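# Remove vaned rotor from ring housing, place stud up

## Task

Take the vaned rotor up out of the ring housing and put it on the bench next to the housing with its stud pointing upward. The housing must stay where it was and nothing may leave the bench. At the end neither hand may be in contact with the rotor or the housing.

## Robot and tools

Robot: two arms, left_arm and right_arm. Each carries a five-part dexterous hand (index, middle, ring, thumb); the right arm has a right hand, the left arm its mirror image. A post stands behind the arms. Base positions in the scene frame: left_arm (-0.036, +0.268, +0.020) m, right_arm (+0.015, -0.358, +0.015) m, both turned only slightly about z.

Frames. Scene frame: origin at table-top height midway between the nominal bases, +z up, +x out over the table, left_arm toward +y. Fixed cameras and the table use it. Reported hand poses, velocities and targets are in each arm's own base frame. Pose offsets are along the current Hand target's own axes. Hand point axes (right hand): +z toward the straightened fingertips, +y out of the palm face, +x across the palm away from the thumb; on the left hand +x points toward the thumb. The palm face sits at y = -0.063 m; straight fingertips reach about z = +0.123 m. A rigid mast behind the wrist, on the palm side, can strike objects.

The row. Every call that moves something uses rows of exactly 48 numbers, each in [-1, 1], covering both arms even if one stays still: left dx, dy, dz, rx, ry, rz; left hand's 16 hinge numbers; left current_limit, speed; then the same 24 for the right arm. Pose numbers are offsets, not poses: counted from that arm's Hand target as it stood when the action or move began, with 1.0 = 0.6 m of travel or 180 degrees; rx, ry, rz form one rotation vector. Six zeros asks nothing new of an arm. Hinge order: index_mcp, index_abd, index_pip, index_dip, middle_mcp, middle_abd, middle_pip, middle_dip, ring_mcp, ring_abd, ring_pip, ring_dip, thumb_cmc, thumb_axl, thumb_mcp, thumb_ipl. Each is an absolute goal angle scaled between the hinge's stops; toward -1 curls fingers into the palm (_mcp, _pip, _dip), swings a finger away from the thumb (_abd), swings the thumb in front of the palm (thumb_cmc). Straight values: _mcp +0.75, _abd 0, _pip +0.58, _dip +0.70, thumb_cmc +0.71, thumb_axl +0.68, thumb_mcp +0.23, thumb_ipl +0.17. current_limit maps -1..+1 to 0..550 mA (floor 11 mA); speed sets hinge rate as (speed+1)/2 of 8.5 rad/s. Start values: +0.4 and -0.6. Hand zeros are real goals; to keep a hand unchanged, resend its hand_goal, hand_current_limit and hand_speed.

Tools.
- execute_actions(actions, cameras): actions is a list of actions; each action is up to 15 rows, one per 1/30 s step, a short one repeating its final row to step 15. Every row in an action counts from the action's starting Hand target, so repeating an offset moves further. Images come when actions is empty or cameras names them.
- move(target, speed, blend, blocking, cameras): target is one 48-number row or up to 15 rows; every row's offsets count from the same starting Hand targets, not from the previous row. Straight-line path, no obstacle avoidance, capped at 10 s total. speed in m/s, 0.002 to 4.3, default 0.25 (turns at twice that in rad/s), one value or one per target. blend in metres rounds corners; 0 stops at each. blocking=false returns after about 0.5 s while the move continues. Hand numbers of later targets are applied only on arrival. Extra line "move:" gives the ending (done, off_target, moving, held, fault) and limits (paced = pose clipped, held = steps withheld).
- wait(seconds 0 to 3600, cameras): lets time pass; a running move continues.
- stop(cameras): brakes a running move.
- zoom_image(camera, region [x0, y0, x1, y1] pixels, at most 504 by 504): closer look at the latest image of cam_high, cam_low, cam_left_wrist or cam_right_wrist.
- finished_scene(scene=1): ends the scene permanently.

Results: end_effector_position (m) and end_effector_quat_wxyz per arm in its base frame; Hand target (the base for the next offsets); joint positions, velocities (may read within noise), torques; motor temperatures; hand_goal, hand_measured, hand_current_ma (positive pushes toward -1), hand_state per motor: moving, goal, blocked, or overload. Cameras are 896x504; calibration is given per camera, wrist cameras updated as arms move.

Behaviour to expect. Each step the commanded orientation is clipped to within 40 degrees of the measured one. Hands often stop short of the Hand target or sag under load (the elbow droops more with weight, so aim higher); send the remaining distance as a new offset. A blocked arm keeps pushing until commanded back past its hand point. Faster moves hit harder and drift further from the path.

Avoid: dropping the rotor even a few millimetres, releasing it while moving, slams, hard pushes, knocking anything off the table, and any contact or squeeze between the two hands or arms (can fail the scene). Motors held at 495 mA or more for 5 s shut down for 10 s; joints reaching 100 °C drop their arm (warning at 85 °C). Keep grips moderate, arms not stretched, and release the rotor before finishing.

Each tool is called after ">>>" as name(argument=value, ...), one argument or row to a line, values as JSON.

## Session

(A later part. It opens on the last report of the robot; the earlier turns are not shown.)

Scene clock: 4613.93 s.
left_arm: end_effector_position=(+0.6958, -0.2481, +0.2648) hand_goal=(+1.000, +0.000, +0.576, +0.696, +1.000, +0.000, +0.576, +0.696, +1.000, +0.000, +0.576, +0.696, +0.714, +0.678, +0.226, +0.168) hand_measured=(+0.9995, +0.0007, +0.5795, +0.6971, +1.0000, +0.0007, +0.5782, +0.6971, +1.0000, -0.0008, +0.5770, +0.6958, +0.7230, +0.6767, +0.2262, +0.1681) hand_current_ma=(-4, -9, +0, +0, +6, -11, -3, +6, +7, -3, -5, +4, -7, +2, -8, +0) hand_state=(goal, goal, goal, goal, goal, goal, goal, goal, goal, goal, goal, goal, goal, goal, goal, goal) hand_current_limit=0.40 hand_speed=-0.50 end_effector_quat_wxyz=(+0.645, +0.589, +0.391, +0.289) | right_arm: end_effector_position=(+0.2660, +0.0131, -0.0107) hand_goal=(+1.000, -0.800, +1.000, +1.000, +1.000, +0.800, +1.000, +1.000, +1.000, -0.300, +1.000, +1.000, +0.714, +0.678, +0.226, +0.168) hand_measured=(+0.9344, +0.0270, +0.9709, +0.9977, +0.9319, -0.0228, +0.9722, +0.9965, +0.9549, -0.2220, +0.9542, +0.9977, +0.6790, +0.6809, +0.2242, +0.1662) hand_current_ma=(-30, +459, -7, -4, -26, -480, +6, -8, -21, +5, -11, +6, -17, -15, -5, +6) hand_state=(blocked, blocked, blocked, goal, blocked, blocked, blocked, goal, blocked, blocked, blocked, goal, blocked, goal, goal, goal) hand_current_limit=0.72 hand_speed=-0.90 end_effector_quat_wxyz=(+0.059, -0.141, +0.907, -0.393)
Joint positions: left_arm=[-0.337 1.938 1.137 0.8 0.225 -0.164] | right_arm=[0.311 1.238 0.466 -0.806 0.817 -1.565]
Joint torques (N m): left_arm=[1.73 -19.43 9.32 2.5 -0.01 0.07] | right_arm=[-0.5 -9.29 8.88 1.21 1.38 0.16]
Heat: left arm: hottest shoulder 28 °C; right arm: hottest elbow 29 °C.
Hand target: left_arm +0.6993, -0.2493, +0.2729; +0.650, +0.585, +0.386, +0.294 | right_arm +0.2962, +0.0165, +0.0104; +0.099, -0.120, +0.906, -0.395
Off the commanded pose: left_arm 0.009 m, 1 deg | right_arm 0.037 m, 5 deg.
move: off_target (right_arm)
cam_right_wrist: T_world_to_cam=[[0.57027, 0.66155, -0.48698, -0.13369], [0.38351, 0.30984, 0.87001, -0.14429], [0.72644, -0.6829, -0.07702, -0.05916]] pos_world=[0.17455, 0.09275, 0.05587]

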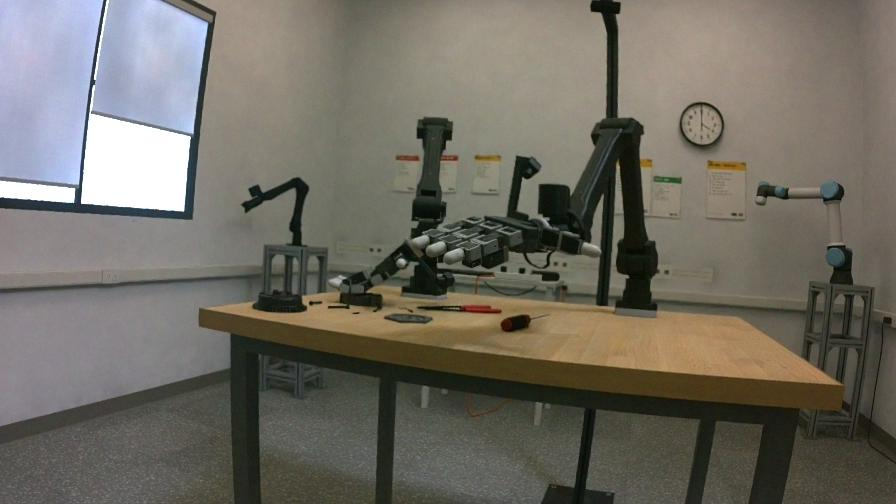

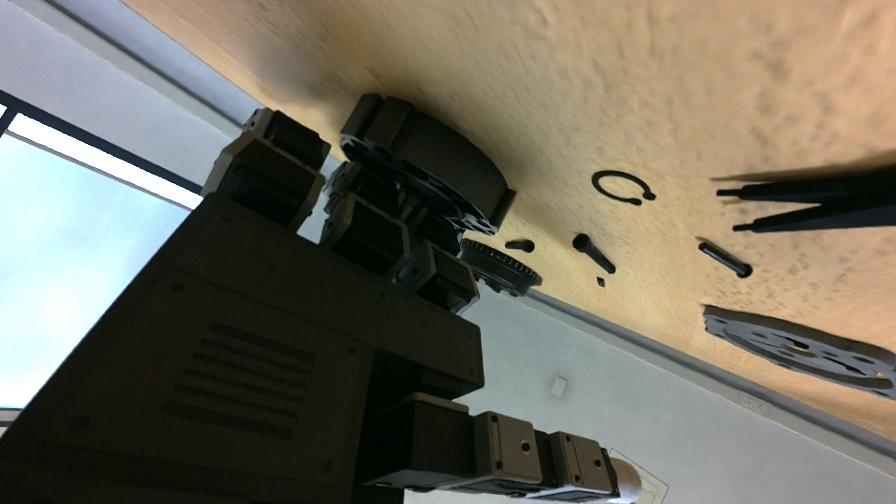

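>>> move(
  target=[0,0,0,0,0,0,1,0,0.576,0.696,1,0,0.576,0.696,1,0,0.576,0.696,0.714,0.678,0.226,0.168,0.4,-0.5,-0.0011,-0.0099,-0.0089,0,0,0,1,-0.8,1,1,1,0.8,1,1,1,-0.3,1,1,0.714,0.678,0.226,0.168,0.72,-0.9],
  speed=0.03,
  cameras=["cam_low","cam_right_wrist"],
)

>>> zoom_image(
  camera="cam_low",
  region=[320, 250, 400, 314],
)

>>> zoom_image(
  camera="cam_right_wrist",
  region=[260, 80, 560, 310],
)

Scene clock: 4637.20 s.
left_arm: end_effector_position=(+0.6958, -0.2481, +0.2648) hand_goal=(+1.000, +0.000, +0.576, +0.696, +1.000, +0.000, +0.576, +0.696, +1.000, +0.000, +0.576, +0.696, +0.714, +0.678, +0.226, +0.168) hand_measured=(+0.9995, -0.0008, +0.5795, +0.6971, +0.9995, +0.0007, +0.5770, +0.6958, +1.0000, +0.0007, +0.5770, +0.6971, +0.7230, +0.6777, +0.2262, +0.1681) hand_current_ma=(-3, -9, -4, +0, +12, -10, +0, +4, +3, -5, -9, +7, -2, +0, -8, +3) hand_state=(goal, goal, goal, goal, goal, goal, goal, goal, goal, goal, goal, goal, goal, goal, goal, goal) hand_current_limit=0.40 hand_speed=-0.50 end_effector_quat_wxyz=(+0.645, +0.589, +0.391, +0.289) | right_arm: end_effector_position=(+0.2667, +0.0130, -0.0072) hand_goal=(+1.000, -0.800, +1.000, +1.000, +1.000, +0.800, +1.000, +1.000, +1.000, -0.300, +1.000, +1.000, +0.714, +0.678, +0.226, +0.168) hand_measured=(+0.9295, +0.0270, +0.9709, +0.9965, +0.9283, -0.0242, +0.9735, +0.9965, +0.9537, -0.2206, +0.9529, +0.9977, +0.6778, +0.6809, +0.2232, +0.1662) hand_current_ma=(-34, +465, -13, -10, -29, -479, +2, -7, -8, +15, -20, +13, -10, -9, -8, +13) hand_state=(blocked, blocked, blocked, goal, blocked, blocked, blocked, goal, blocked, blocked, blocked, goal, blocked, goal, goal, goal) hand_current_limit=0.72 hand_speed=-0.90 end_effector_quat_wxyz=(+0.063, -0.140, +0.907, -0.391)
Joint positions: left_arm=[-0.337 1.938 1.137 0.8 0.225 -0.164] | right_arm=[0.308 1.222 0.466 -0.81 0.815 -1.571]
Joint torques (N m): left_arm=[1.61 -19.43 9.4 2.52 0.01 0.05] | right_arm=[-0.38 -9.35 9.78 0.32 1.42 0.19]
Heat: left arm: hottest shoulder 28 °C; right arm: hottest elbow 29 °C.
Hand target: left_arm +0.6993, -0.2493, +0.2729; +0.650, +0.585, +0.386, +0.294 | right_arm +0.2962, +0.0164, +0.0184; +0.099, -0.119, +0.906, -0.395
Off the commanded pose: left_arm 0.009 m, 1 deg | right_arm 0.039 m, 5 deg.
move: off_target (right_arm)
cam_right_wrist: T_world_to_cam=[[0.57315, 0.66406, -0.48012, -0.133], [0.37708, 0.30645, 0.87401, -0.14576], [0.72753, -0.68199, -0.07476, -0.05974]] pos_world=[0.17466, 0.09225, 0.05907]

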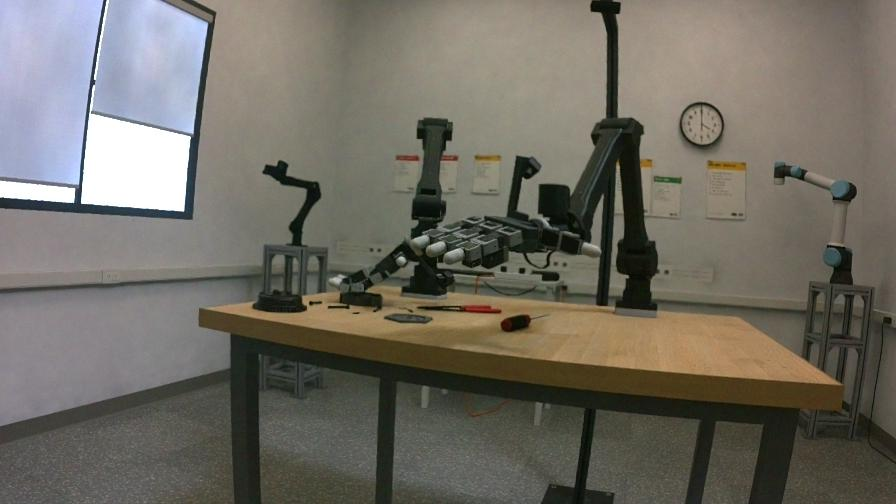

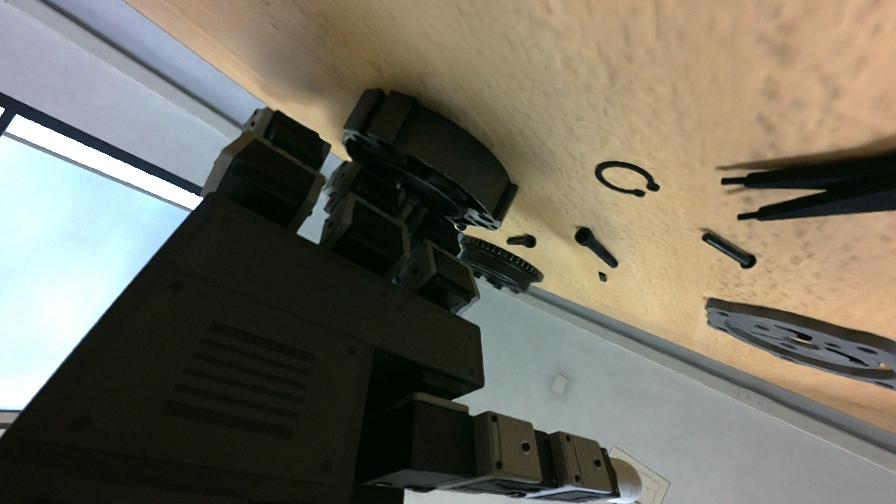

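Scaled by 6.300 from the camera's image (finer frame: 1280x720).

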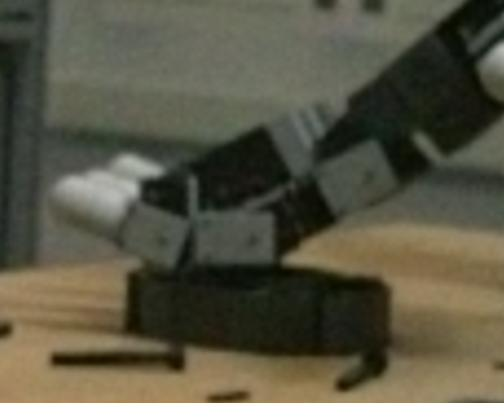

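Scaled by 1.680 from the camera's image (finer frame: 1280x720).

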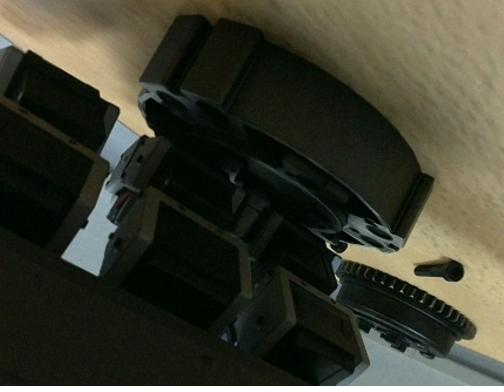

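>>> move(
  target=[0,0,0,0,0,0,1,0,0.576,0.696,1,0,0.576,0.696,1,0,0.576,0.696,0.714,0.678,0.226,0.168,0.4,-0.5,-0.0011,-0.0099,-0.0089,0,0,0,1,-0.8,1,1,1,0.8,1,1,1,-0.3,1,1,0.714,0.678,0.226,0.168,0.72,-0.9],
  speed=0.02,
  cameras=["cam_low","cam_right_wrist"],
)

>>> zoom_image(
  camera="cam_low",
  region=[320, 250, 400, 314],
)

>>> zoom_image(
  camera="cam_right_wrist",
  region=[260, 80, 560, 310],
)

Scene clock: 4649.90 s.
left_arm: end_effector_position=(+0.6958, -0.2481, +0.2648) hand_goal=(+1.000, +0.000, +0.576, +0.696, +1.000, +0.000, +0.576, +0.696, +1.000, +0.000, +0.576, +0.696, +0.714, +0.678, +0.226, +0.168) hand_measured=(+1.0000, +0.0007, +0.5795, +0.6971, +0.9995, +0.0007, +0.5770, +0.6958, +1.0000, -0.0008, +0.5770, +0.6958, +0.7230, +0.6777, +0.2262, +0.1681) hand_current_ma=(+0, -10, +3, +2, +8, -11, -1, +3, +4, -6, -10, +9, -5, +2, -8, +1) hand_state=(goal, goal, goal, goal, goal, goal, goal, goal, goal, goal, goal, goal, goal, goal, goal, goal) hand_current_limit=0.40 hand_speed=-0.50 end_effector_quat_wxyz=(+0.645, +0.589, +0.391, +0.289) | right_arm: end_effector_position=(+0.2626, +0.0118, -0.0027) hand_goal=(+1.000, -0.800, +1.000, +1.000, +1.000, +0.800, +1.000, +1.000, +1.000, -0.300, +1.000, +1.000, +0.714, +0.678, +0.226, +0.168) hand_measured=(+0.9283, +0.0285, +0.9709, +0.9965, +0.9259, -0.0228, +0.9722, +0.9965, +0.9537, -0.2206, +0.9529, +0.9977, +0.6778, +0.6820, +0.2242, +0.1653) hand_current_ma=(-35, +467, -17, +2, -30, -486, -1, -14, -12, +13, -20, +4, +2, -5, -6, +5) hand_state=(blocked, blocked, blocked, goal, blocked, blocked, blocked, goal, blocked, blocked, blocked, goal, blocked, goal, goal, goal) hand_current_limit=0.72 hand_speed=-0.90 end_effector_quat_wxyz=(+0.060, -0.142, +0.907, -0.392)
Joint positions: left_arm=[-0.337 1.938 1.137 0.8 0.225 -0.164] | right_arm=[0.308 1.2 0.466 -0.838 0.815 -1.571]
Joint torques (N m): left_arm=[1.85 -19.55 9.37 2.45 -0.01 0.08] | right_arm=[-0.38 -9 10.73 0.13 1.44 0.19]
Heat: left arm: hottest shoulder 28 °C; right arm: hottest elbow 29 °C.
Hand target: left_arm +0.6993, -0.2493, +0.2729; +0.650, +0.585, +0.386, +0.294 | right_arm +0.2962, +0.0164, +0.0263; +0.099, -0.119, +0.906, -0.395
Off the commanded pose: left_arm 0.009 m, 1 deg | right_arm 0.045 m, 5 deg.
move: off_target (right_arm)
cam_right_wrist: T_world_to_cam=[[0.56995, 0.66366, -0.48447, -0.12689], [0.38245, 0.30759, 0.87128, -0.14924], [0.72725, -0.68187, -0.0785, -0.05714]] pos_world=[0.17095, 0.09115, 0.06407]

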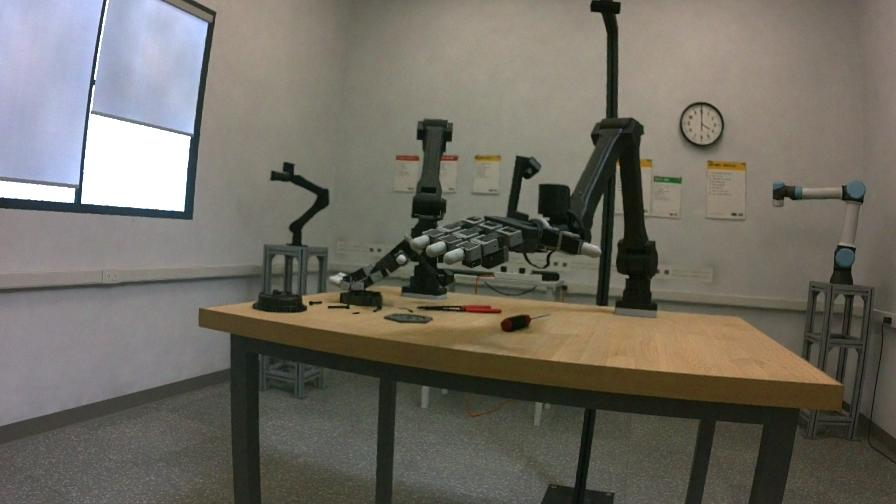

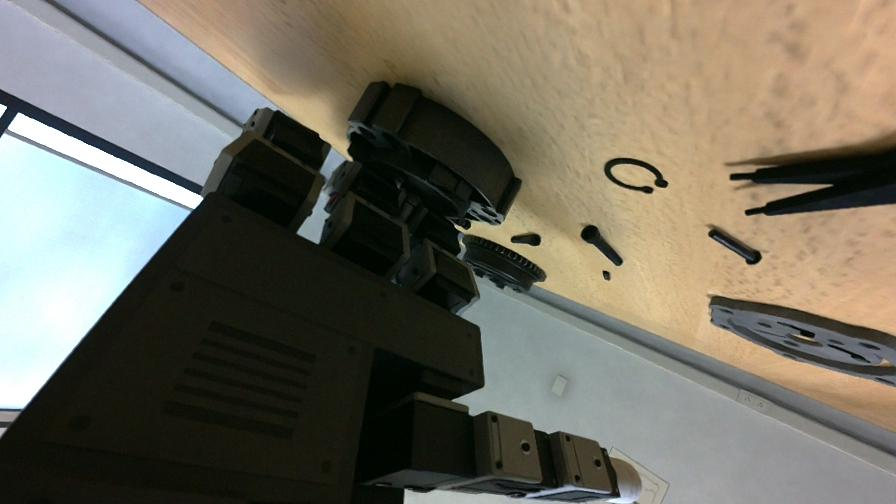

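Scaled by 6.300 from the camera's image (finer frame: 1280x720).

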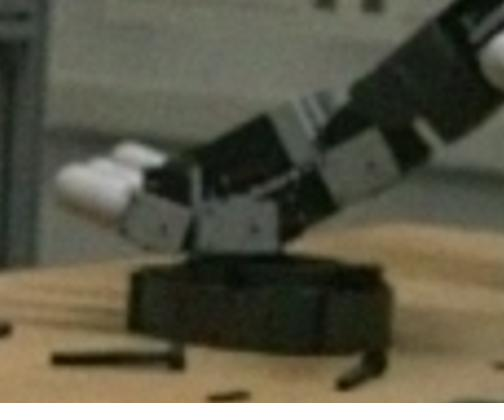

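Scaled by 1.680 from the camera's image (finer frame: 1280x720).

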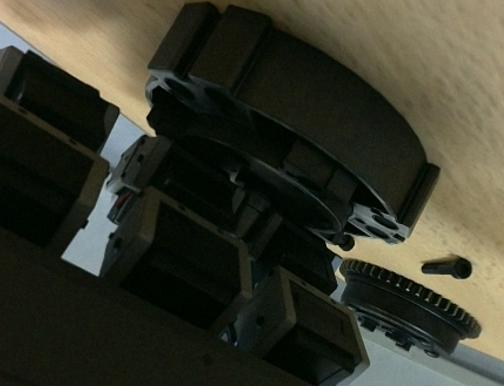

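>>> move(
  target=[0,0,0,0,0,0,1,0,0.576,0.696,1,0,0.576,0.696,1,0,0.576,0.696,0.714,0.678,0.226,0.168,0.4,-0.5,-0.0063,-0.0119,-0.011,0,0,0,1,-0.8,1,1,1,0.8,1,1,1,-0.3,1,1,0.714,0.678,0.226,0.168,0.72,-0.9],
  speed=0.02,
  cameras=["cam_low","cam_right_wrist"],
)

>>> zoom_image(
  camera="cam_low",
  region=[320, 250, 400, 314],
)

>>> zoom_image(
  camera="cam_right_wrist",
  region=[260, 80, 560, 310],
)

Scene clock: 4668.73 s.
left_arm: end_effector_position=(+0.6958, -0.2481, +0.2648) hand_goal=(+1.000, +0.000, +0.576, +0.696, +1.000, +0.000, +0.576, +0.696, +1.000, +0.000, +0.576, +0.696, +0.714, +0.678, +0.226, +0.168) hand_measured=(+0.9995, -0.0008, +0.5795, +0.6971, +0.9995, +0.0007, +0.5770, +0.6958, +0.9995, -0.0008, +0.5782, +0.6958, +0.7230, +0.6777, +0.2252, +0.1681) hand_current_ma=(-3, -8, -2, +1, +7, -8, +1, +3, +2, -6, -7, +7, +0, +2, -11, -1) hand_state=(goal, goal, goal, goal, goal, goal, goal, goal, goal, goal, goal, goal, goal, goal, goal, goal) hand_current_limit=0.40 hand_speed=-0.50 end_effector_quat_wxyz=(+0.645, +0.589, +0.391, +0.289) | right_arm: end_effector_position=(+0.2623, +0.0116, +0.0060) hand_goal=(+1.000, -0.800, +1.000, +1.000, +1.000, +0.800, +1.000, +1.000, +1.000, -0.300, +1.000, +1.000, +0.714, +0.678, +0.226, +0.168) hand_measured=(+0.9283, +0.0285, +0.9722, +0.9965, +0.9259, -0.0213, +0.9722, +0.9965, +0.9537, -0.2206, +0.9529, +0.9977, +0.6790, +0.6809, +0.2242, +0.1662) hand_current_ma=(-31, +462, -14, -2, -22, -481, -2, -11, -17, +11, -18, -3, -6, -7, -3, +1) hand_state=(blocked, blocked, blocked, goal, blocked, blocked, blocked, goal, blocked, blocked, blocked, goal, blocked, goal, goal, goal) hand_current_limit=0.72 hand_speed=-0.90 end_effector_quat_wxyz=(+0.056, -0.143, +0.907, -0.392)
Joint positions: left_arm=[-0.337 1.938 1.137 0.8 0.225 -0.164] | right_arm=[0.308 1.181 0.483 -0.883 0.815 -1.571]
Joint torques (N m): left_arm=[1.79 -19.31 9.33 2.45 -0.03 0.07] | right_arm=[-0.32 -8.7 11.29 0.43 1.44 0.21]
Heat: left arm: hottest shoulder 28 °C; right arm: hottest elbow 30 °C.
Hand target: left_arm +0.6993, -0.2493, +0.2729; +0.650, +0.585, +0.386, +0.294 | right_arm +0.2990, +0.0174, +0.0365; +0.099, -0.119, +0.906, -0.395
Off the commanded pose: left_arm 0.009 m, 1 deg | right_arm 0.048 m, 6 deg.
move: off_target (right_arm)
cam_right_wrist: T_world_to_cam=[[0.56612, 0.66213, -0.49101, -0.12127], [0.38984, 0.30978, 0.86721, -0.15863], [0.72632, -0.68236, -0.08276, -0.05611]] pos_world=[0.17125, 0.09115, 0.07337]

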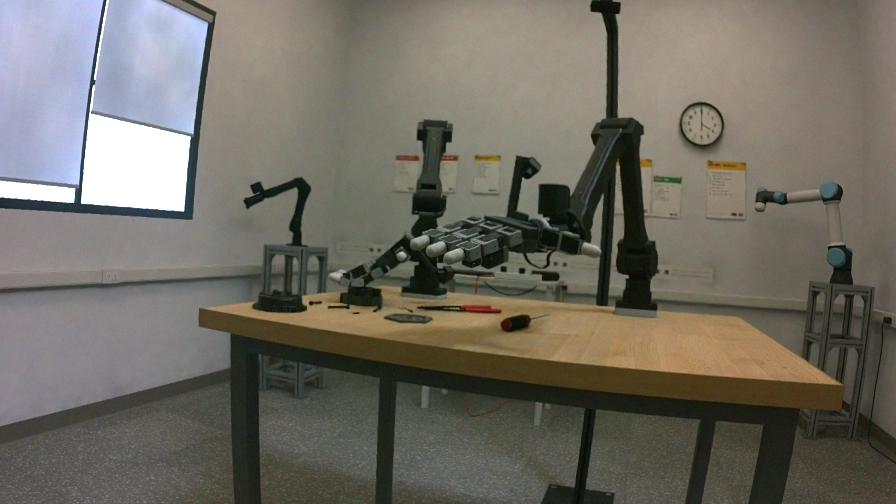

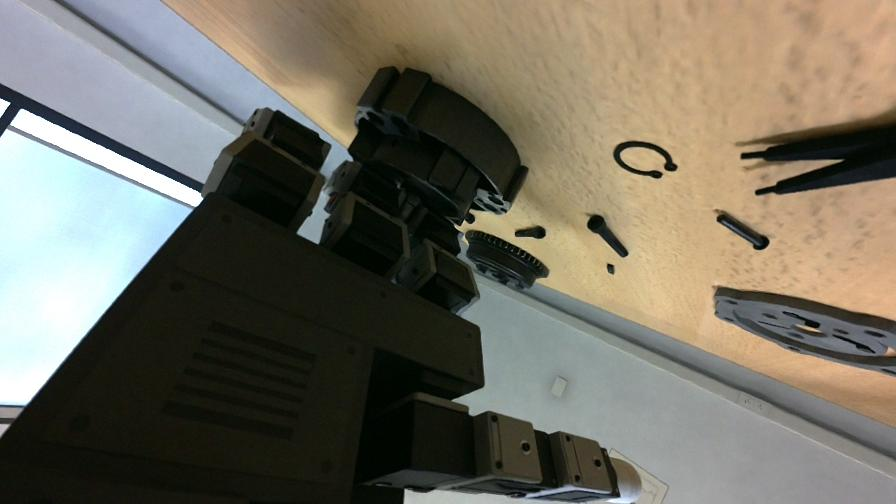

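Scaled by 6.300 from the camera's image (finer frame: 1280x720).

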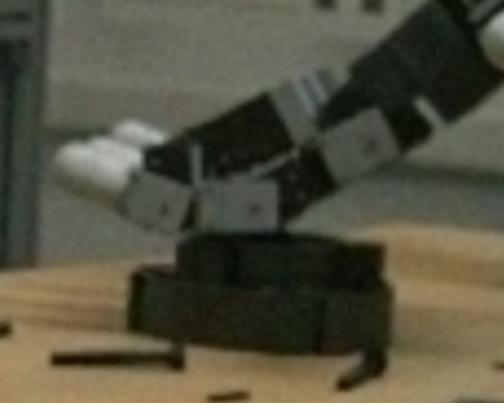

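Scaled by 1.680 from the camera's image (finer frame: 1280x720).

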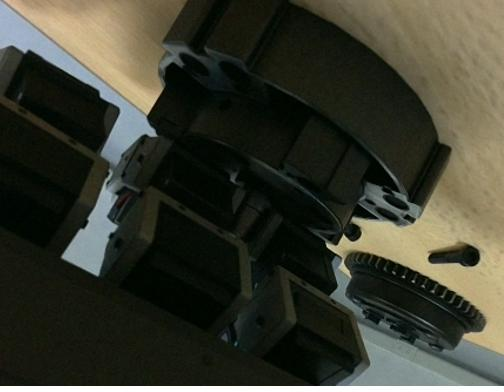

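>>> move(
  target=[0,0,0,0,0,0,1,0,0.576,0.696,1,0,0.576,0.696,1,0,0.576,0.696,0.714,0.678,0.226,0.168,0.4,-0.5,0.0058,-0.0173,-0.0192,0,0,0,1,-0.8,1,1,1,0.8,1,1,1,-0.3,1,1,0.714,0.678,0.226,0.168,0.72,-0.9],
  speed=0.02,
  cameras=["cam_low","cam_right_wrist"],
)

>>> zoom_image(
  camera="cam_low",
  region=[320, 240, 400, 304],
)

>>> zoom_image(
  camera="cam_right_wrist",
  region=[260, 50, 560, 280],
)

Scene clock: 4682.00 s.
left_arm: end_effector_position=(+0.6958, -0.2481, +0.2648) hand_goal=(+1.000, +0.000, +0.576, +0.696, +1.000, +0.000, +0.576, +0.696, +1.000, +0.000, +0.576, +0.696, +0.714, +0.678, +0.226, +0.168) hand_measured=(+0.9995, +0.0007, +0.5808, +0.6971, +0.9995, +0.0007, +0.5770, +0.6958, +0.9995, +0.0007, +0.5770, +0.6958, +0.7230, +0.6777, +0.2262, +0.1681) hand_current_ma=(-5, -5, +2, +1, +5, -13, -1, +2, +7, -7, -4, +6, +2, +2, -8, -7) hand_state=(goal, goal, goal, goal, goal, goal, goal, goal, goal, goal, goal, goal, goal, goal, goal, goal) hand_current_limit=0.40 hand_speed=-0.50 end_effector_quat_wxyz=(+0.645, +0.589, +0.391, +0.289) | right_arm: end_effector_position=(+0.2615, +0.0114, +0.0216) hand_goal=(+1.000, -0.800, +1.000, +1.000, +1.000, +0.800, +1.000, +1.000, +1.000, -0.300, +1.000, +1.000, +0.714, +0.678, +0.226, +0.168) hand_measured=(+0.9283, +0.0270, +0.9722, +0.9965, +0.9259, -0.0228, +0.9722, +0.9965, +0.9549, -0.2220, +0.9529, +0.9977, +0.6778, +0.6809, +0.2242, +0.1662) hand_current_ma=(-37, +467, -11, -4, -26, -477, +9, -14, -14, +10, -17, -2, -9, -13, +0, +8) hand_state=(blocked, blocked, blocked, goal, blocked, blocked, blocked, goal, blocked, blocked, blocked, goal, blocked, goal, goal, goal) hand_current_limit=0.72 hand_speed=-0.90 end_effector_quat_wxyz=(+0.058, -0.142, +0.907, -0.392)
Joint positions: left_arm=[-0.337 1.938 1.137 0.8 0.225 -0.164] | right_arm=[0.308 1.135 0.502 -0.944 0.815 -1.571]
Joint torques (N m): left_arm=[1.79 -19.43 9.43 2.61 0.01 0.07] | right_arm=[0.09 -8.23 11.33 0.23 1.44 0.3]
Heat: left arm: hottest shoulder 28 °C; right arm: hottest elbow 31 °C.
Hand target: left_arm +0.6993, -0.2493, +0.2729; +0.650, +0.585, +0.386, +0.294 | right_arm +0.2939, +0.0175, +0.0514; +0.099, -0.120, +0.906, -0.395
Off the commanded pose: left_arm 0.009 m, 1 deg | right_arm 0.045 m, 5 deg.
move: off_target (right_arm)
cam_right_wrist: T_world_to_cam=[[0.56808, 0.66276, -0.48788, -0.11361], [0.38637, 0.30865, 0.86917, -0.17085], [0.72663, -0.68227, -0.08074, -0.0545]] pos_world=[0.17015, 0.09085, 0.08867]

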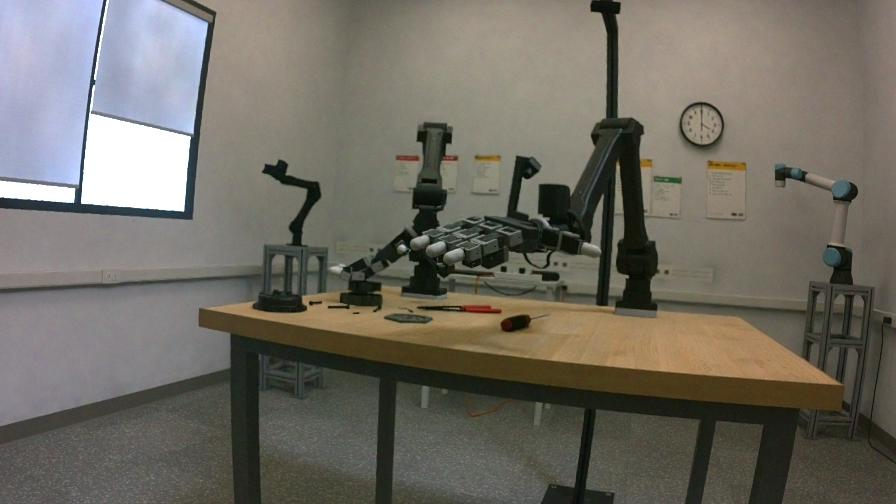

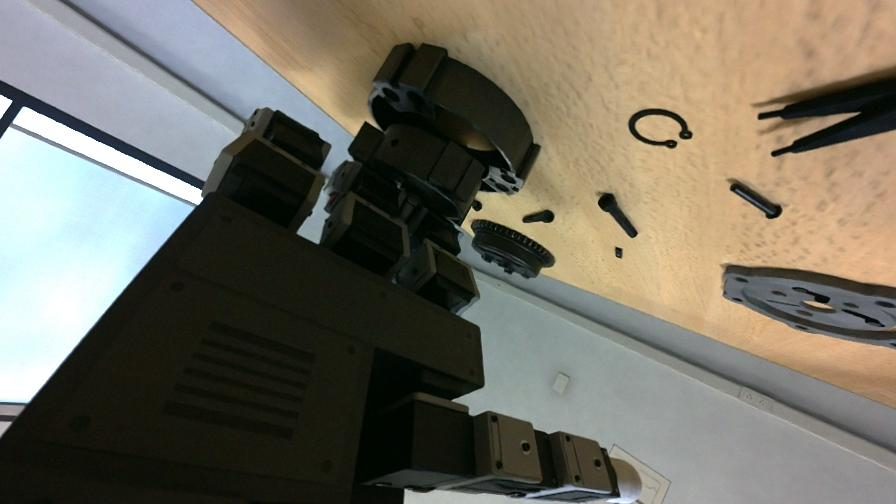

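Scaled by 6.300 from the camera's image (finer frame: 1280x720).

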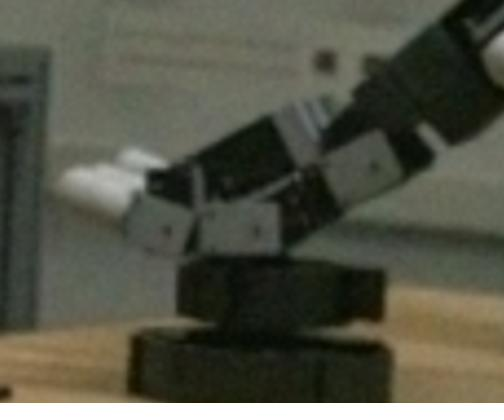

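Scaled by 1.680 from the camera's image (finer frame: 1280x720).

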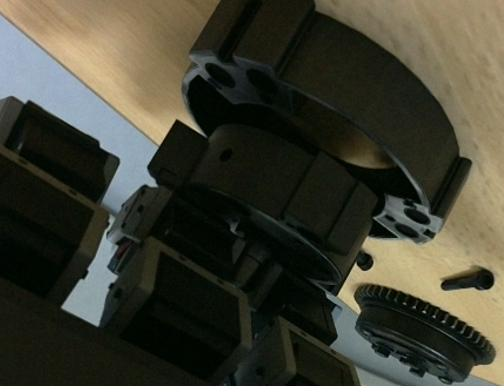

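>>> move(
  target=[
    [0,0,0,0,0,0,1,0,0.576,0.696,1,0,0.576,0.696,1,0,0.576,0.696,0.714,0.678,0.226,0.168,0.4,-0.5,-0.0017,-0.0148,-0.0134,0,0,0,1,-0.8,1,1,1,0.8,1,1,1,-0.3,1,1,0.714,0.678,0.226,0.168,0.72,-0.9],
    [0,0,0,0,0,0,1,0,0.576,0.696,1,0,0.576,0.696,1,0,0.576,0.696,0.714,0.678,0.226,0.168,0.4,-0.5,0.1233,-0.1063,0.0720,0.004,0.0353,0.032,1,-0.8,1,1,1,0.8,1,1,1,-0.3,1,1,0.714,0.678,0.226,0.168,0.72,-0.9],
  ],
  speed=[0.03,0.05],
  cameras=["cam_low","cam_right_wrist","cam_high"],
)

>>> zoom_image(
  camera="cam_low",
  region=[290, 230, 410, 326],
)

>>> zoom_image(
  camera="cam_high",
  region=[200, 100, 400, 260],
)

Scene clock: 4762.50 s.
left_arm: end_effector_position=(+0.6958, -0.2481, +0.2648) hand_goal=(+1.000, +0.000, +0.576, +0.696, +1.000, +0.000, +0.576, +0.696, +1.000, +0.000, +0.576, +0.696, +0.714, +0.678, +0.226, +0.168) hand_measured=(+1.0000, -0.0008, +0.5808, +0.6971, +0.9995, -0.0008, +0.5770, +0.6958, +1.0000, -0.0008, +0.5770, +0.6958, +0.7230, +0.6777, +0.2262, +0.1672) hand_current_ma=(-3, -7, -2, +0, +7, -5, +0, -2, +4, -9, -7, +8, -1, +1, -4, -3) hand_state=(goal, goal, goal, goal, goal, goal, goal, goal, goal, goal, goal, goal, goal, goal, goal, goal) hand_current_limit=0.40 hand_speed=-0.50 end_effector_quat_wxyz=(+0.645, +0.589, +0.391, +0.289) | right_arm: end_effector_position=(+0.2287, -0.0713, +0.0483) hand_goal=(+1.000, -0.800, +1.000, +1.000, +1.000, +0.800, +1.000, +1.000, +1.000, -0.300, +1.000, +1.000, +0.714, +0.678, +0.226, +0.168) hand_measured=(+0.9307, +0.0270, +0.9709, +0.9977, +0.9259, -0.0228, +0.9722, +0.9965, +0.9537, -0.2206, +0.9529, +0.9977, +0.6778, +0.6809, +0.2242, +0.1662) hand_current_ma=(-40, +452, -6, -2, -25, -476, -6, -15, -15, +13, -16, +9, -5, -6, -5, +9) hand_state=(blocked, blocked, blocked, goal, blocked, blocked, blocked, goal, blocked, blocked, blocked, goal, blocked, goal, goal, goal) hand_current_limit=0.72 hand_speed=-0.90 end_effector_quat_wxyz=(+0.042, -0.065, +0.917, -0.391)
Joint positions: left_arm=[-0.337 1.938 1.137 0.8 0.225 -0.164] | right_arm=[-0.046 0.87 0.43 -0.903 0.783 -1.854]
Joint torques (N m): left_arm=[1.79 -19.55 9.39 2.5 -0.02 0.07] | right_arm=[-0.32 -5.77 9.17 1.89 1.14 0.11]
Heat: left arm: hottest shoulder 28 °C; right arm: hottest elbow 29 °C.
Hand target: left_arm +0.6993, -0.2493, +0.2729; +0.650, +0.585, +0.386, +0.294 | right_arm +0.2441, -0.0763, +0.0634; +0.069, -0.051, +0.912, -0.401
Off the commanded pose: left_arm 0.009 m, 1 deg | right_arm 0.022 m, 4 deg.
move: off_target (right_arm)
cam_right_wrist: T_world_to_cam=[[0.67803, 0.57211, -0.46148, -0.05996], [0.40276, 0.23602, 0.88435, -0.16552], [0.61486, -0.78549, -0.0704, -0.06729]] pos_world=[0.1487, 0.02052, 0.11397]
Images, in order (width x height): cam_high 896x504, cam_low 896x504, cam_right_wrist 896x504.

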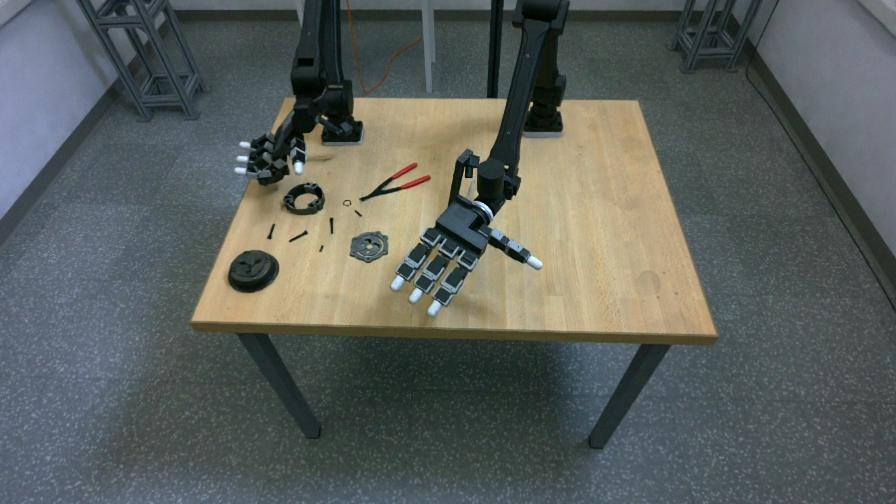

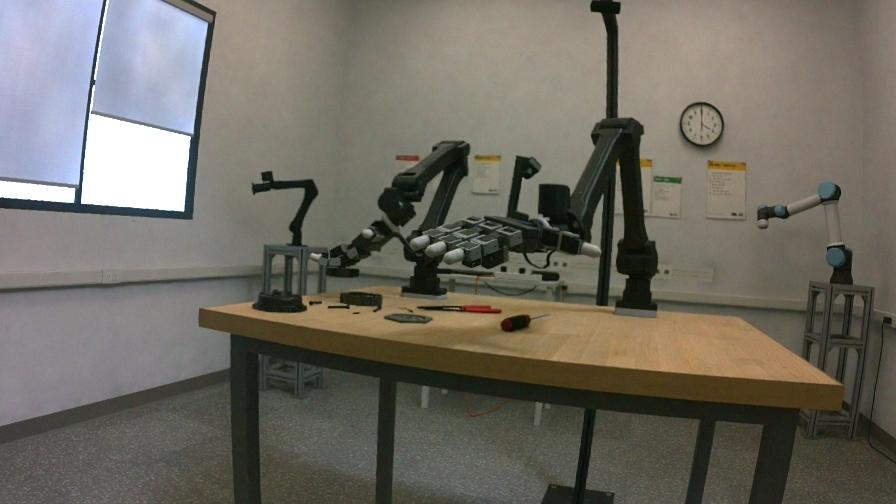

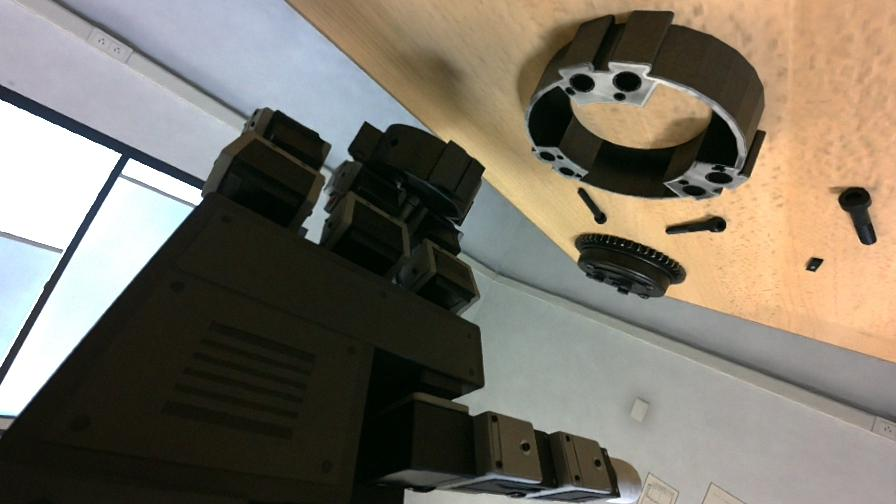

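Scaled by 4.200 from the camera's image (finer frame: 1280x720).

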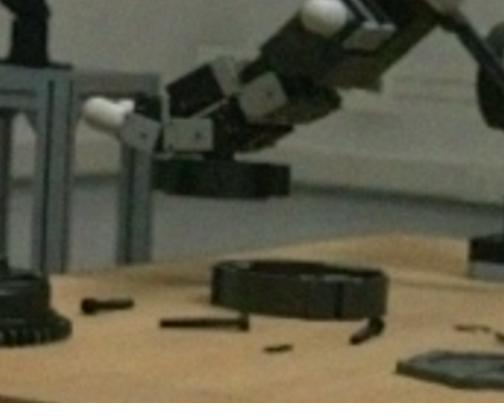

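Scaled by 2.520 from the camera's image (finer frame: 1280x720).

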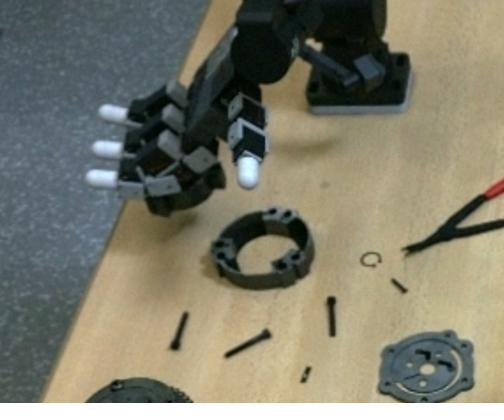

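>>> move(
  target=[0,0,0,0,0,0,1,0,0.576,0.696,1,0,0.576,0.696,1,0,0.576,0.696,0.714,0.678,0.226,0.168,0.4,-0.5,0.0582,0.0713,0.07,0.0014,0.0178,-0.0205,1,-0.8,1,1,1,0.8,1,1,1,-0.3,1,1,0.714,0.678,0.226,0.168,0.72,-0.9],
  speed=0.03,
  cameras=["cam_low","cam_right_wrist","cam_high"],
)

>>> zoom_image(
  camera="cam_low",
  region=[290, 230, 410, 326],
)

>>> zoom_image(
  camera="cam_high",
  region=[200, 100, 400, 260],
)

Scene clock: 4831.77 s.
left_arm: end_effector_position=(+0.6958, -0.2481, +0.2648) hand_goal=(+1.000, +0.000, +0.576, +0.696, +1.000, +0.000, +0.576, +0.696, +1.000, +0.000, +0.576, +0.696, +0.714, +0.678, +0.226, +0.168) hand_measured=(+0.9995, +0.0007, +0.5808, +0.6971, +1.0000, +0.0007, +0.5770, +0.6958, +1.0000, +0.0007, +0.5770, +0.6971, +0.7230, +0.6777, +0.2262, +0.1681) hand_current_ma=(-3, -11, -2, +4, +11, -7, +0, +4, +4, -7, -6, +7, -3, +1, -5, +2) hand_state=(goal, goal, goal, goal, goal, goal, goal, goal, goal, goal, goal, goal, goal, goal, goal, goal) hand_current_limit=0.40 hand_speed=-0.50 end_effector_quat_wxyz=(+0.645, +0.589, +0.391, +0.289) | right_arm: end_effector_position=(+0.2012, -0.0764, -0.0080) hand_goal=(+1.000, -0.800, +1.000, +1.000, +1.000, +0.800, +1.000, +1.000, +1.000, -0.300, +1.000, +1.000, +0.714, +0.678, +0.226, +0.168) hand_measured=(+0.9295, +0.0285, +0.9709, +0.9965, +0.9247, -0.0228, +0.9735, +0.9977, +0.9537, -0.2206, +0.9529, +0.9977, +0.6778, +0.6809, +0.2232, +0.1653) hand_current_ma=(-39, +464, -18, -13, -31, -476, +5, -13, -10, -1, -12, +5, -10, -11, -7, +10) hand_state=(blocked, blocked, blocked, goal, blocked, blocked, blocked, goal, blocked, blocked, blocked, goal, blocked, goal, goal, goal) hand_current_limit=0.72 hand_speed=-0.90 end_effector_quat_wxyz=(+0.015, -0.080, +0.915, -0.394)
Joint positions: left_arm=[-0.337 1.938 1.137 0.8 0.225 -0.164] | right_arm=[-0.07 0.949 0.298 -0.719 0.791 -1.899]
Joint torques (N m): left_arm=[1.79 -19.84 9.39 2.52 0 0.04] | right_arm=[-0.44 -4.07 8.12 1.77 1.37 0.1]
Heat: left arm: hottest shoulder 28 °C; right arm: hottest elbow 28 °C.
Hand target: left_arm +0.6993, -0.2493, +0.2729; +0.650, +0.585, +0.386, +0.294 | right_arm +0.2152, -0.0831, +0.0008; +0.031, -0.069, +0.911, -0.406
Off the commanded pose: left_arm 0.009 m, 1 deg | right_arm 0.018 m, 3 deg.
move: off_target (right_arm)
cam_right_wrist: T_world_to_cam=[[0.64572, 0.57059, -0.50741, -0.05844], [0.45346, 0.2481, 0.85605, -0.11292], [0.61434, -0.78286, -0.09854, -0.05831]] pos_world=[0.12477, 0.01572, 0.06127]
Images, in order (width x height): cam_high 896x504, cam_low 896x504, cam_right_wrist 896x504.

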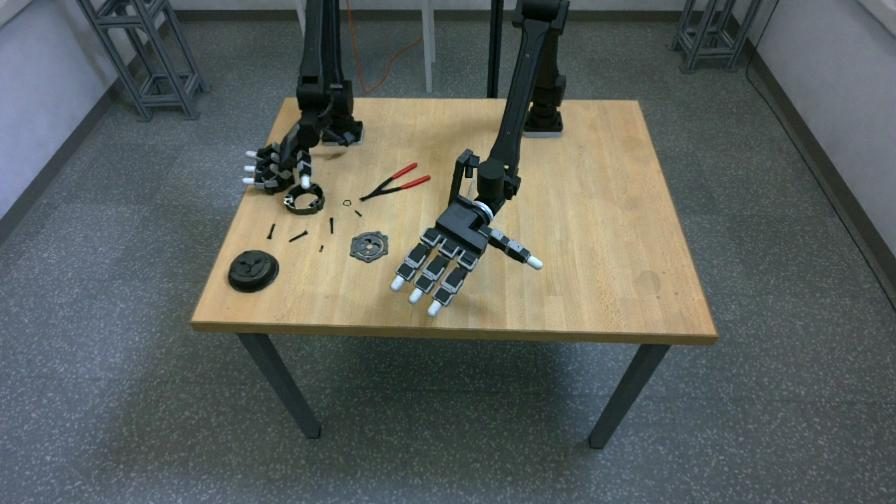

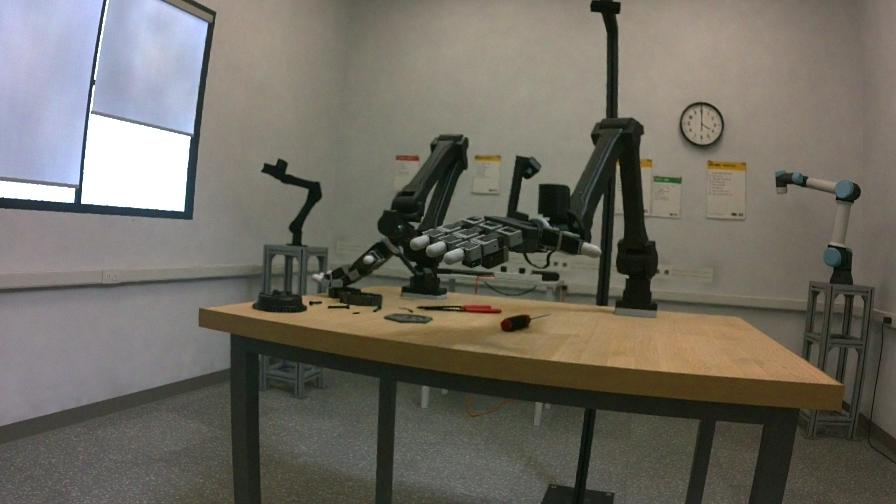

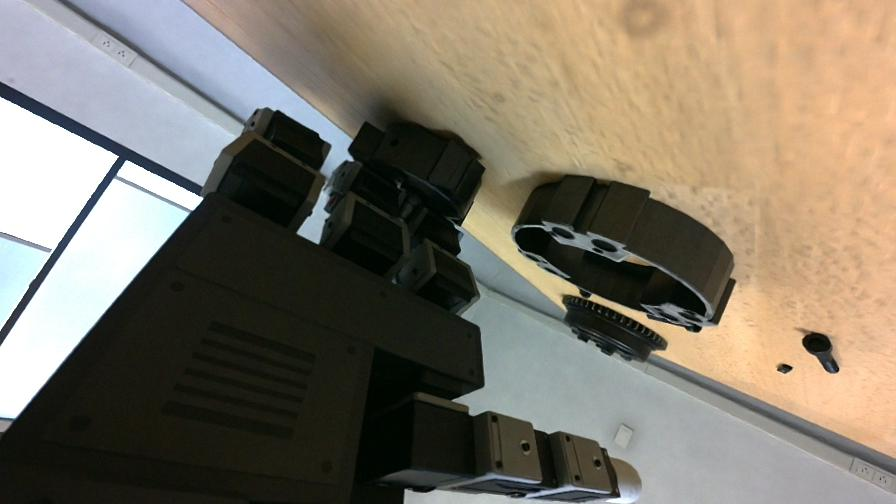

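Scaled by 4.200 from the camera's image (finer frame: 1280x720).

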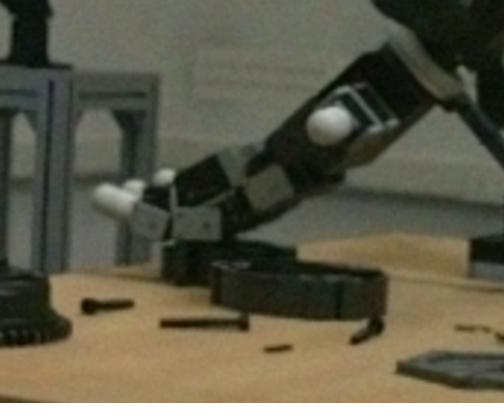

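Scaled by 2.520 from the camera's image (finer frame: 1280x720).

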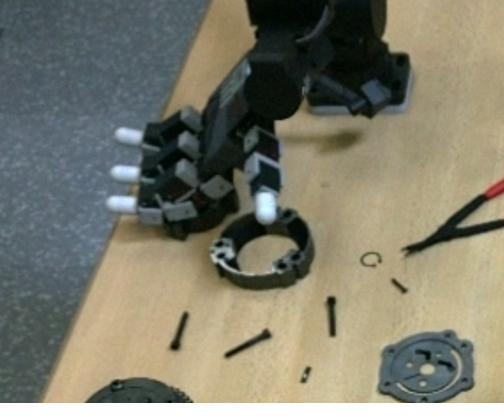

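>>> zoom_image(
  camera="cam_low",
  region=[315, 268, 385, 312],
)

>>> zoom_image(
  camera="cam_right_wrist",
  region=[300, 80, 600, 310],
)

Scaled by 7.200 from the camera's image (finer frame: 1280x720).

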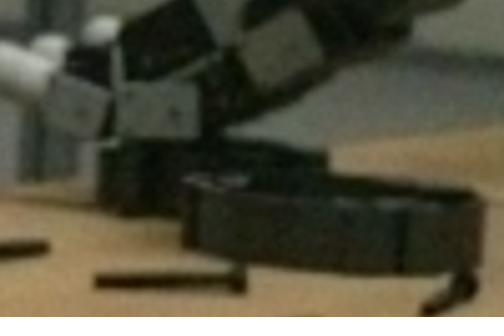

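Scaled by 1.680 from the camera's image (finer frame: 1280x720).

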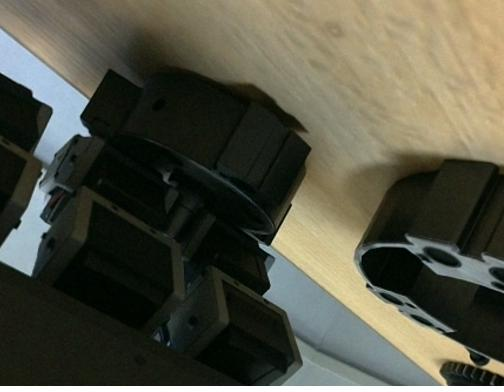

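>>> move(
  target=[0,0,0,0,0,0,1,0,0.576,0.696,1,0,0.576,0.696,1,0,0.576,0.696,0.714,0.678,0.226,0.168,0.4,-0.5,0,0.0037,0.0033,0,0,0.0157,1,-0.8,1,1,1,0.8,1,1,1,-0.3,1,1,0.714,0.678,0.226,0.168,0.72,-0.9],
  speed=0.02,
  cameras=["cam_low","cam_right_wrist"],
)

>>> zoom_image(
  camera="cam_low",
  region=[315, 268, 385, 312],
)

>>> zoom_image(
  camera="cam_right_wrist",
  region=[300, 80, 600, 310],
)

Scene clock: 4861.63 s.
left_arm: end_effector_position=(+0.6958, -0.2481, +0.2648) hand_goal=(+1.000, +0.000, +0.576, +0.696, +1.000, +0.000, +0.576, +0.696, +1.000, +0.000, +0.576, +0.696, +0.714, +0.678, +0.226, +0.168) hand_measured=(+0.9995, -0.0008, +0.5795, +0.6971, +0.9995, +0.0007, +0.5770, +0.6958, +1.0000, +0.0007, +0.5770, +0.6958, +0.7230, +0.6767, +0.2252, +0.1681) hand_current_ma=(-4, -9, +4, +0, +6, -9, +1, +0, +8, -9, -8, +5, -4, +2, -7, -10) hand_state=(goal, goal, goal, goal, goal, goal, goal, goal, goal, goal, goal, goal, goal, goal, goal, goal) hand_current_limit=0.40 hand_speed=-0.50 end_effector_quat_wxyz=(+0.645, +0.589, +0.391, +0.289) | right_arm: end_effector_position=(+0.2011, -0.0770, -0.0106) hand_goal=(+1.000, -0.800, +1.000, +1.000, +1.000, +0.800, +1.000, +1.000, +1.000, -0.300, +1.000, +1.000, +0.714, +0.678, +0.226, +0.168) hand_measured=(+0.9295, +0.0270, +0.9709, +0.9965, +0.9259, -0.0228, +0.9722, +0.9965, +0.9537, -0.2206, +0.9529, +0.9977, +0.6778, +0.6809, +0.2232, +0.1653) hand_current_ma=(-34, +457, -6, -8, -31, -483, +5, -11, -17, +12, -16, +7, -11, -14, -4, +12) hand_state=(blocked, blocked, blocked, goal, blocked, blocked, blocked, goal, blocked, blocked, blocked, goal, blocked, goal, goal, goal) hand_current_limit=0.72 hand_speed=-0.90 end_effector_quat_wxyz=(+0.020, -0.070, +0.916, -0.395)
Joint positions: left_arm=[-0.337 1.938 1.137 0.8 0.225 -0.164] | right_arm=[-0.071 0.949 0.288 -0.705 0.793 -1.881]
Joint torques (N m): left_arm=[1.73 -19.37 9.43 2.54 -0.01 0.07] | right_arm=[-0.5 -4.72 7.65 1.68 1.25 0.38]
Heat: left arm: hottest shoulder 28 °C; right arm: hottest elbow 28 °C.
Hand target: left_arm +0.6993, -0.2493, +0.2729; +0.650, +0.585, +0.386, +0.294 | right_arm +0.2152, -0.0831, -0.0022; +0.041, -0.047, +0.912, -0.405
Off the commanded pose: left_arm 0.009 m, 1 deg | right_arm 0.018 m, 4 deg.
move: off_target (right_arm)
cam_right_wrist: T_world_to_cam=[[0.66194, 0.56102, -0.49708, -0.06323], [0.44298, 0.24216, 0.86321, -0.10876], [0.60465, -0.79159, -0.08823, -0.05761]] pos_world=[0.12487, 0.01621, 0.05737]

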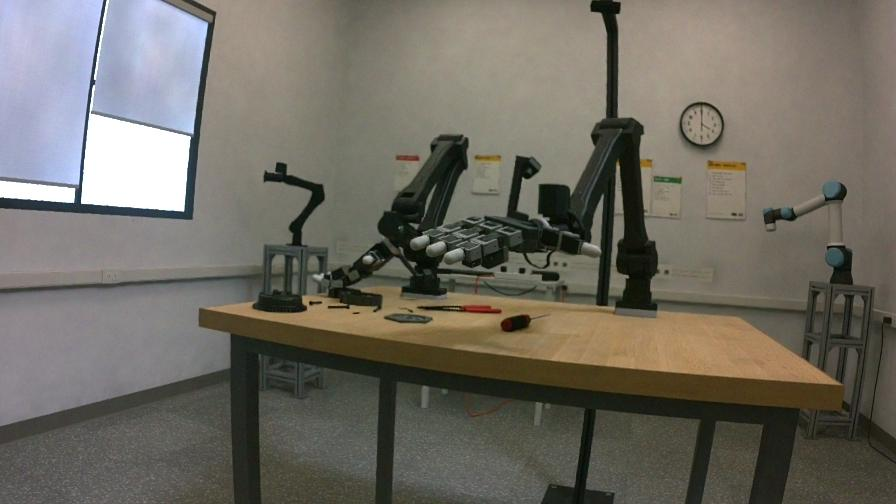

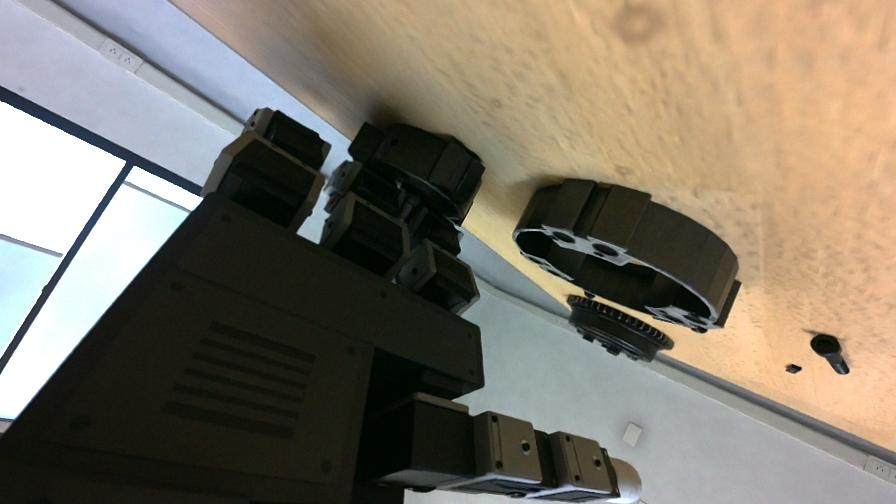

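Scaled by 7.200 from the camera's image (finer frame: 1280x720).

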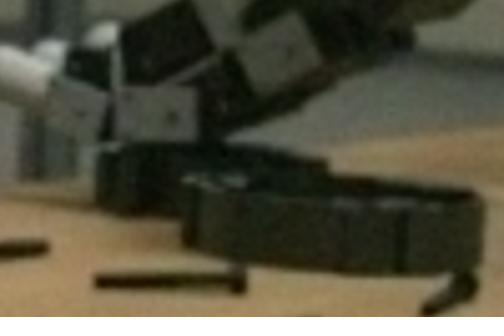

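Scaled by 1.680 from the camera's image (finer frame: 1280x720).

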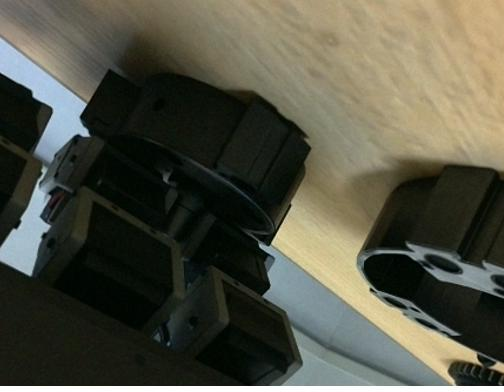

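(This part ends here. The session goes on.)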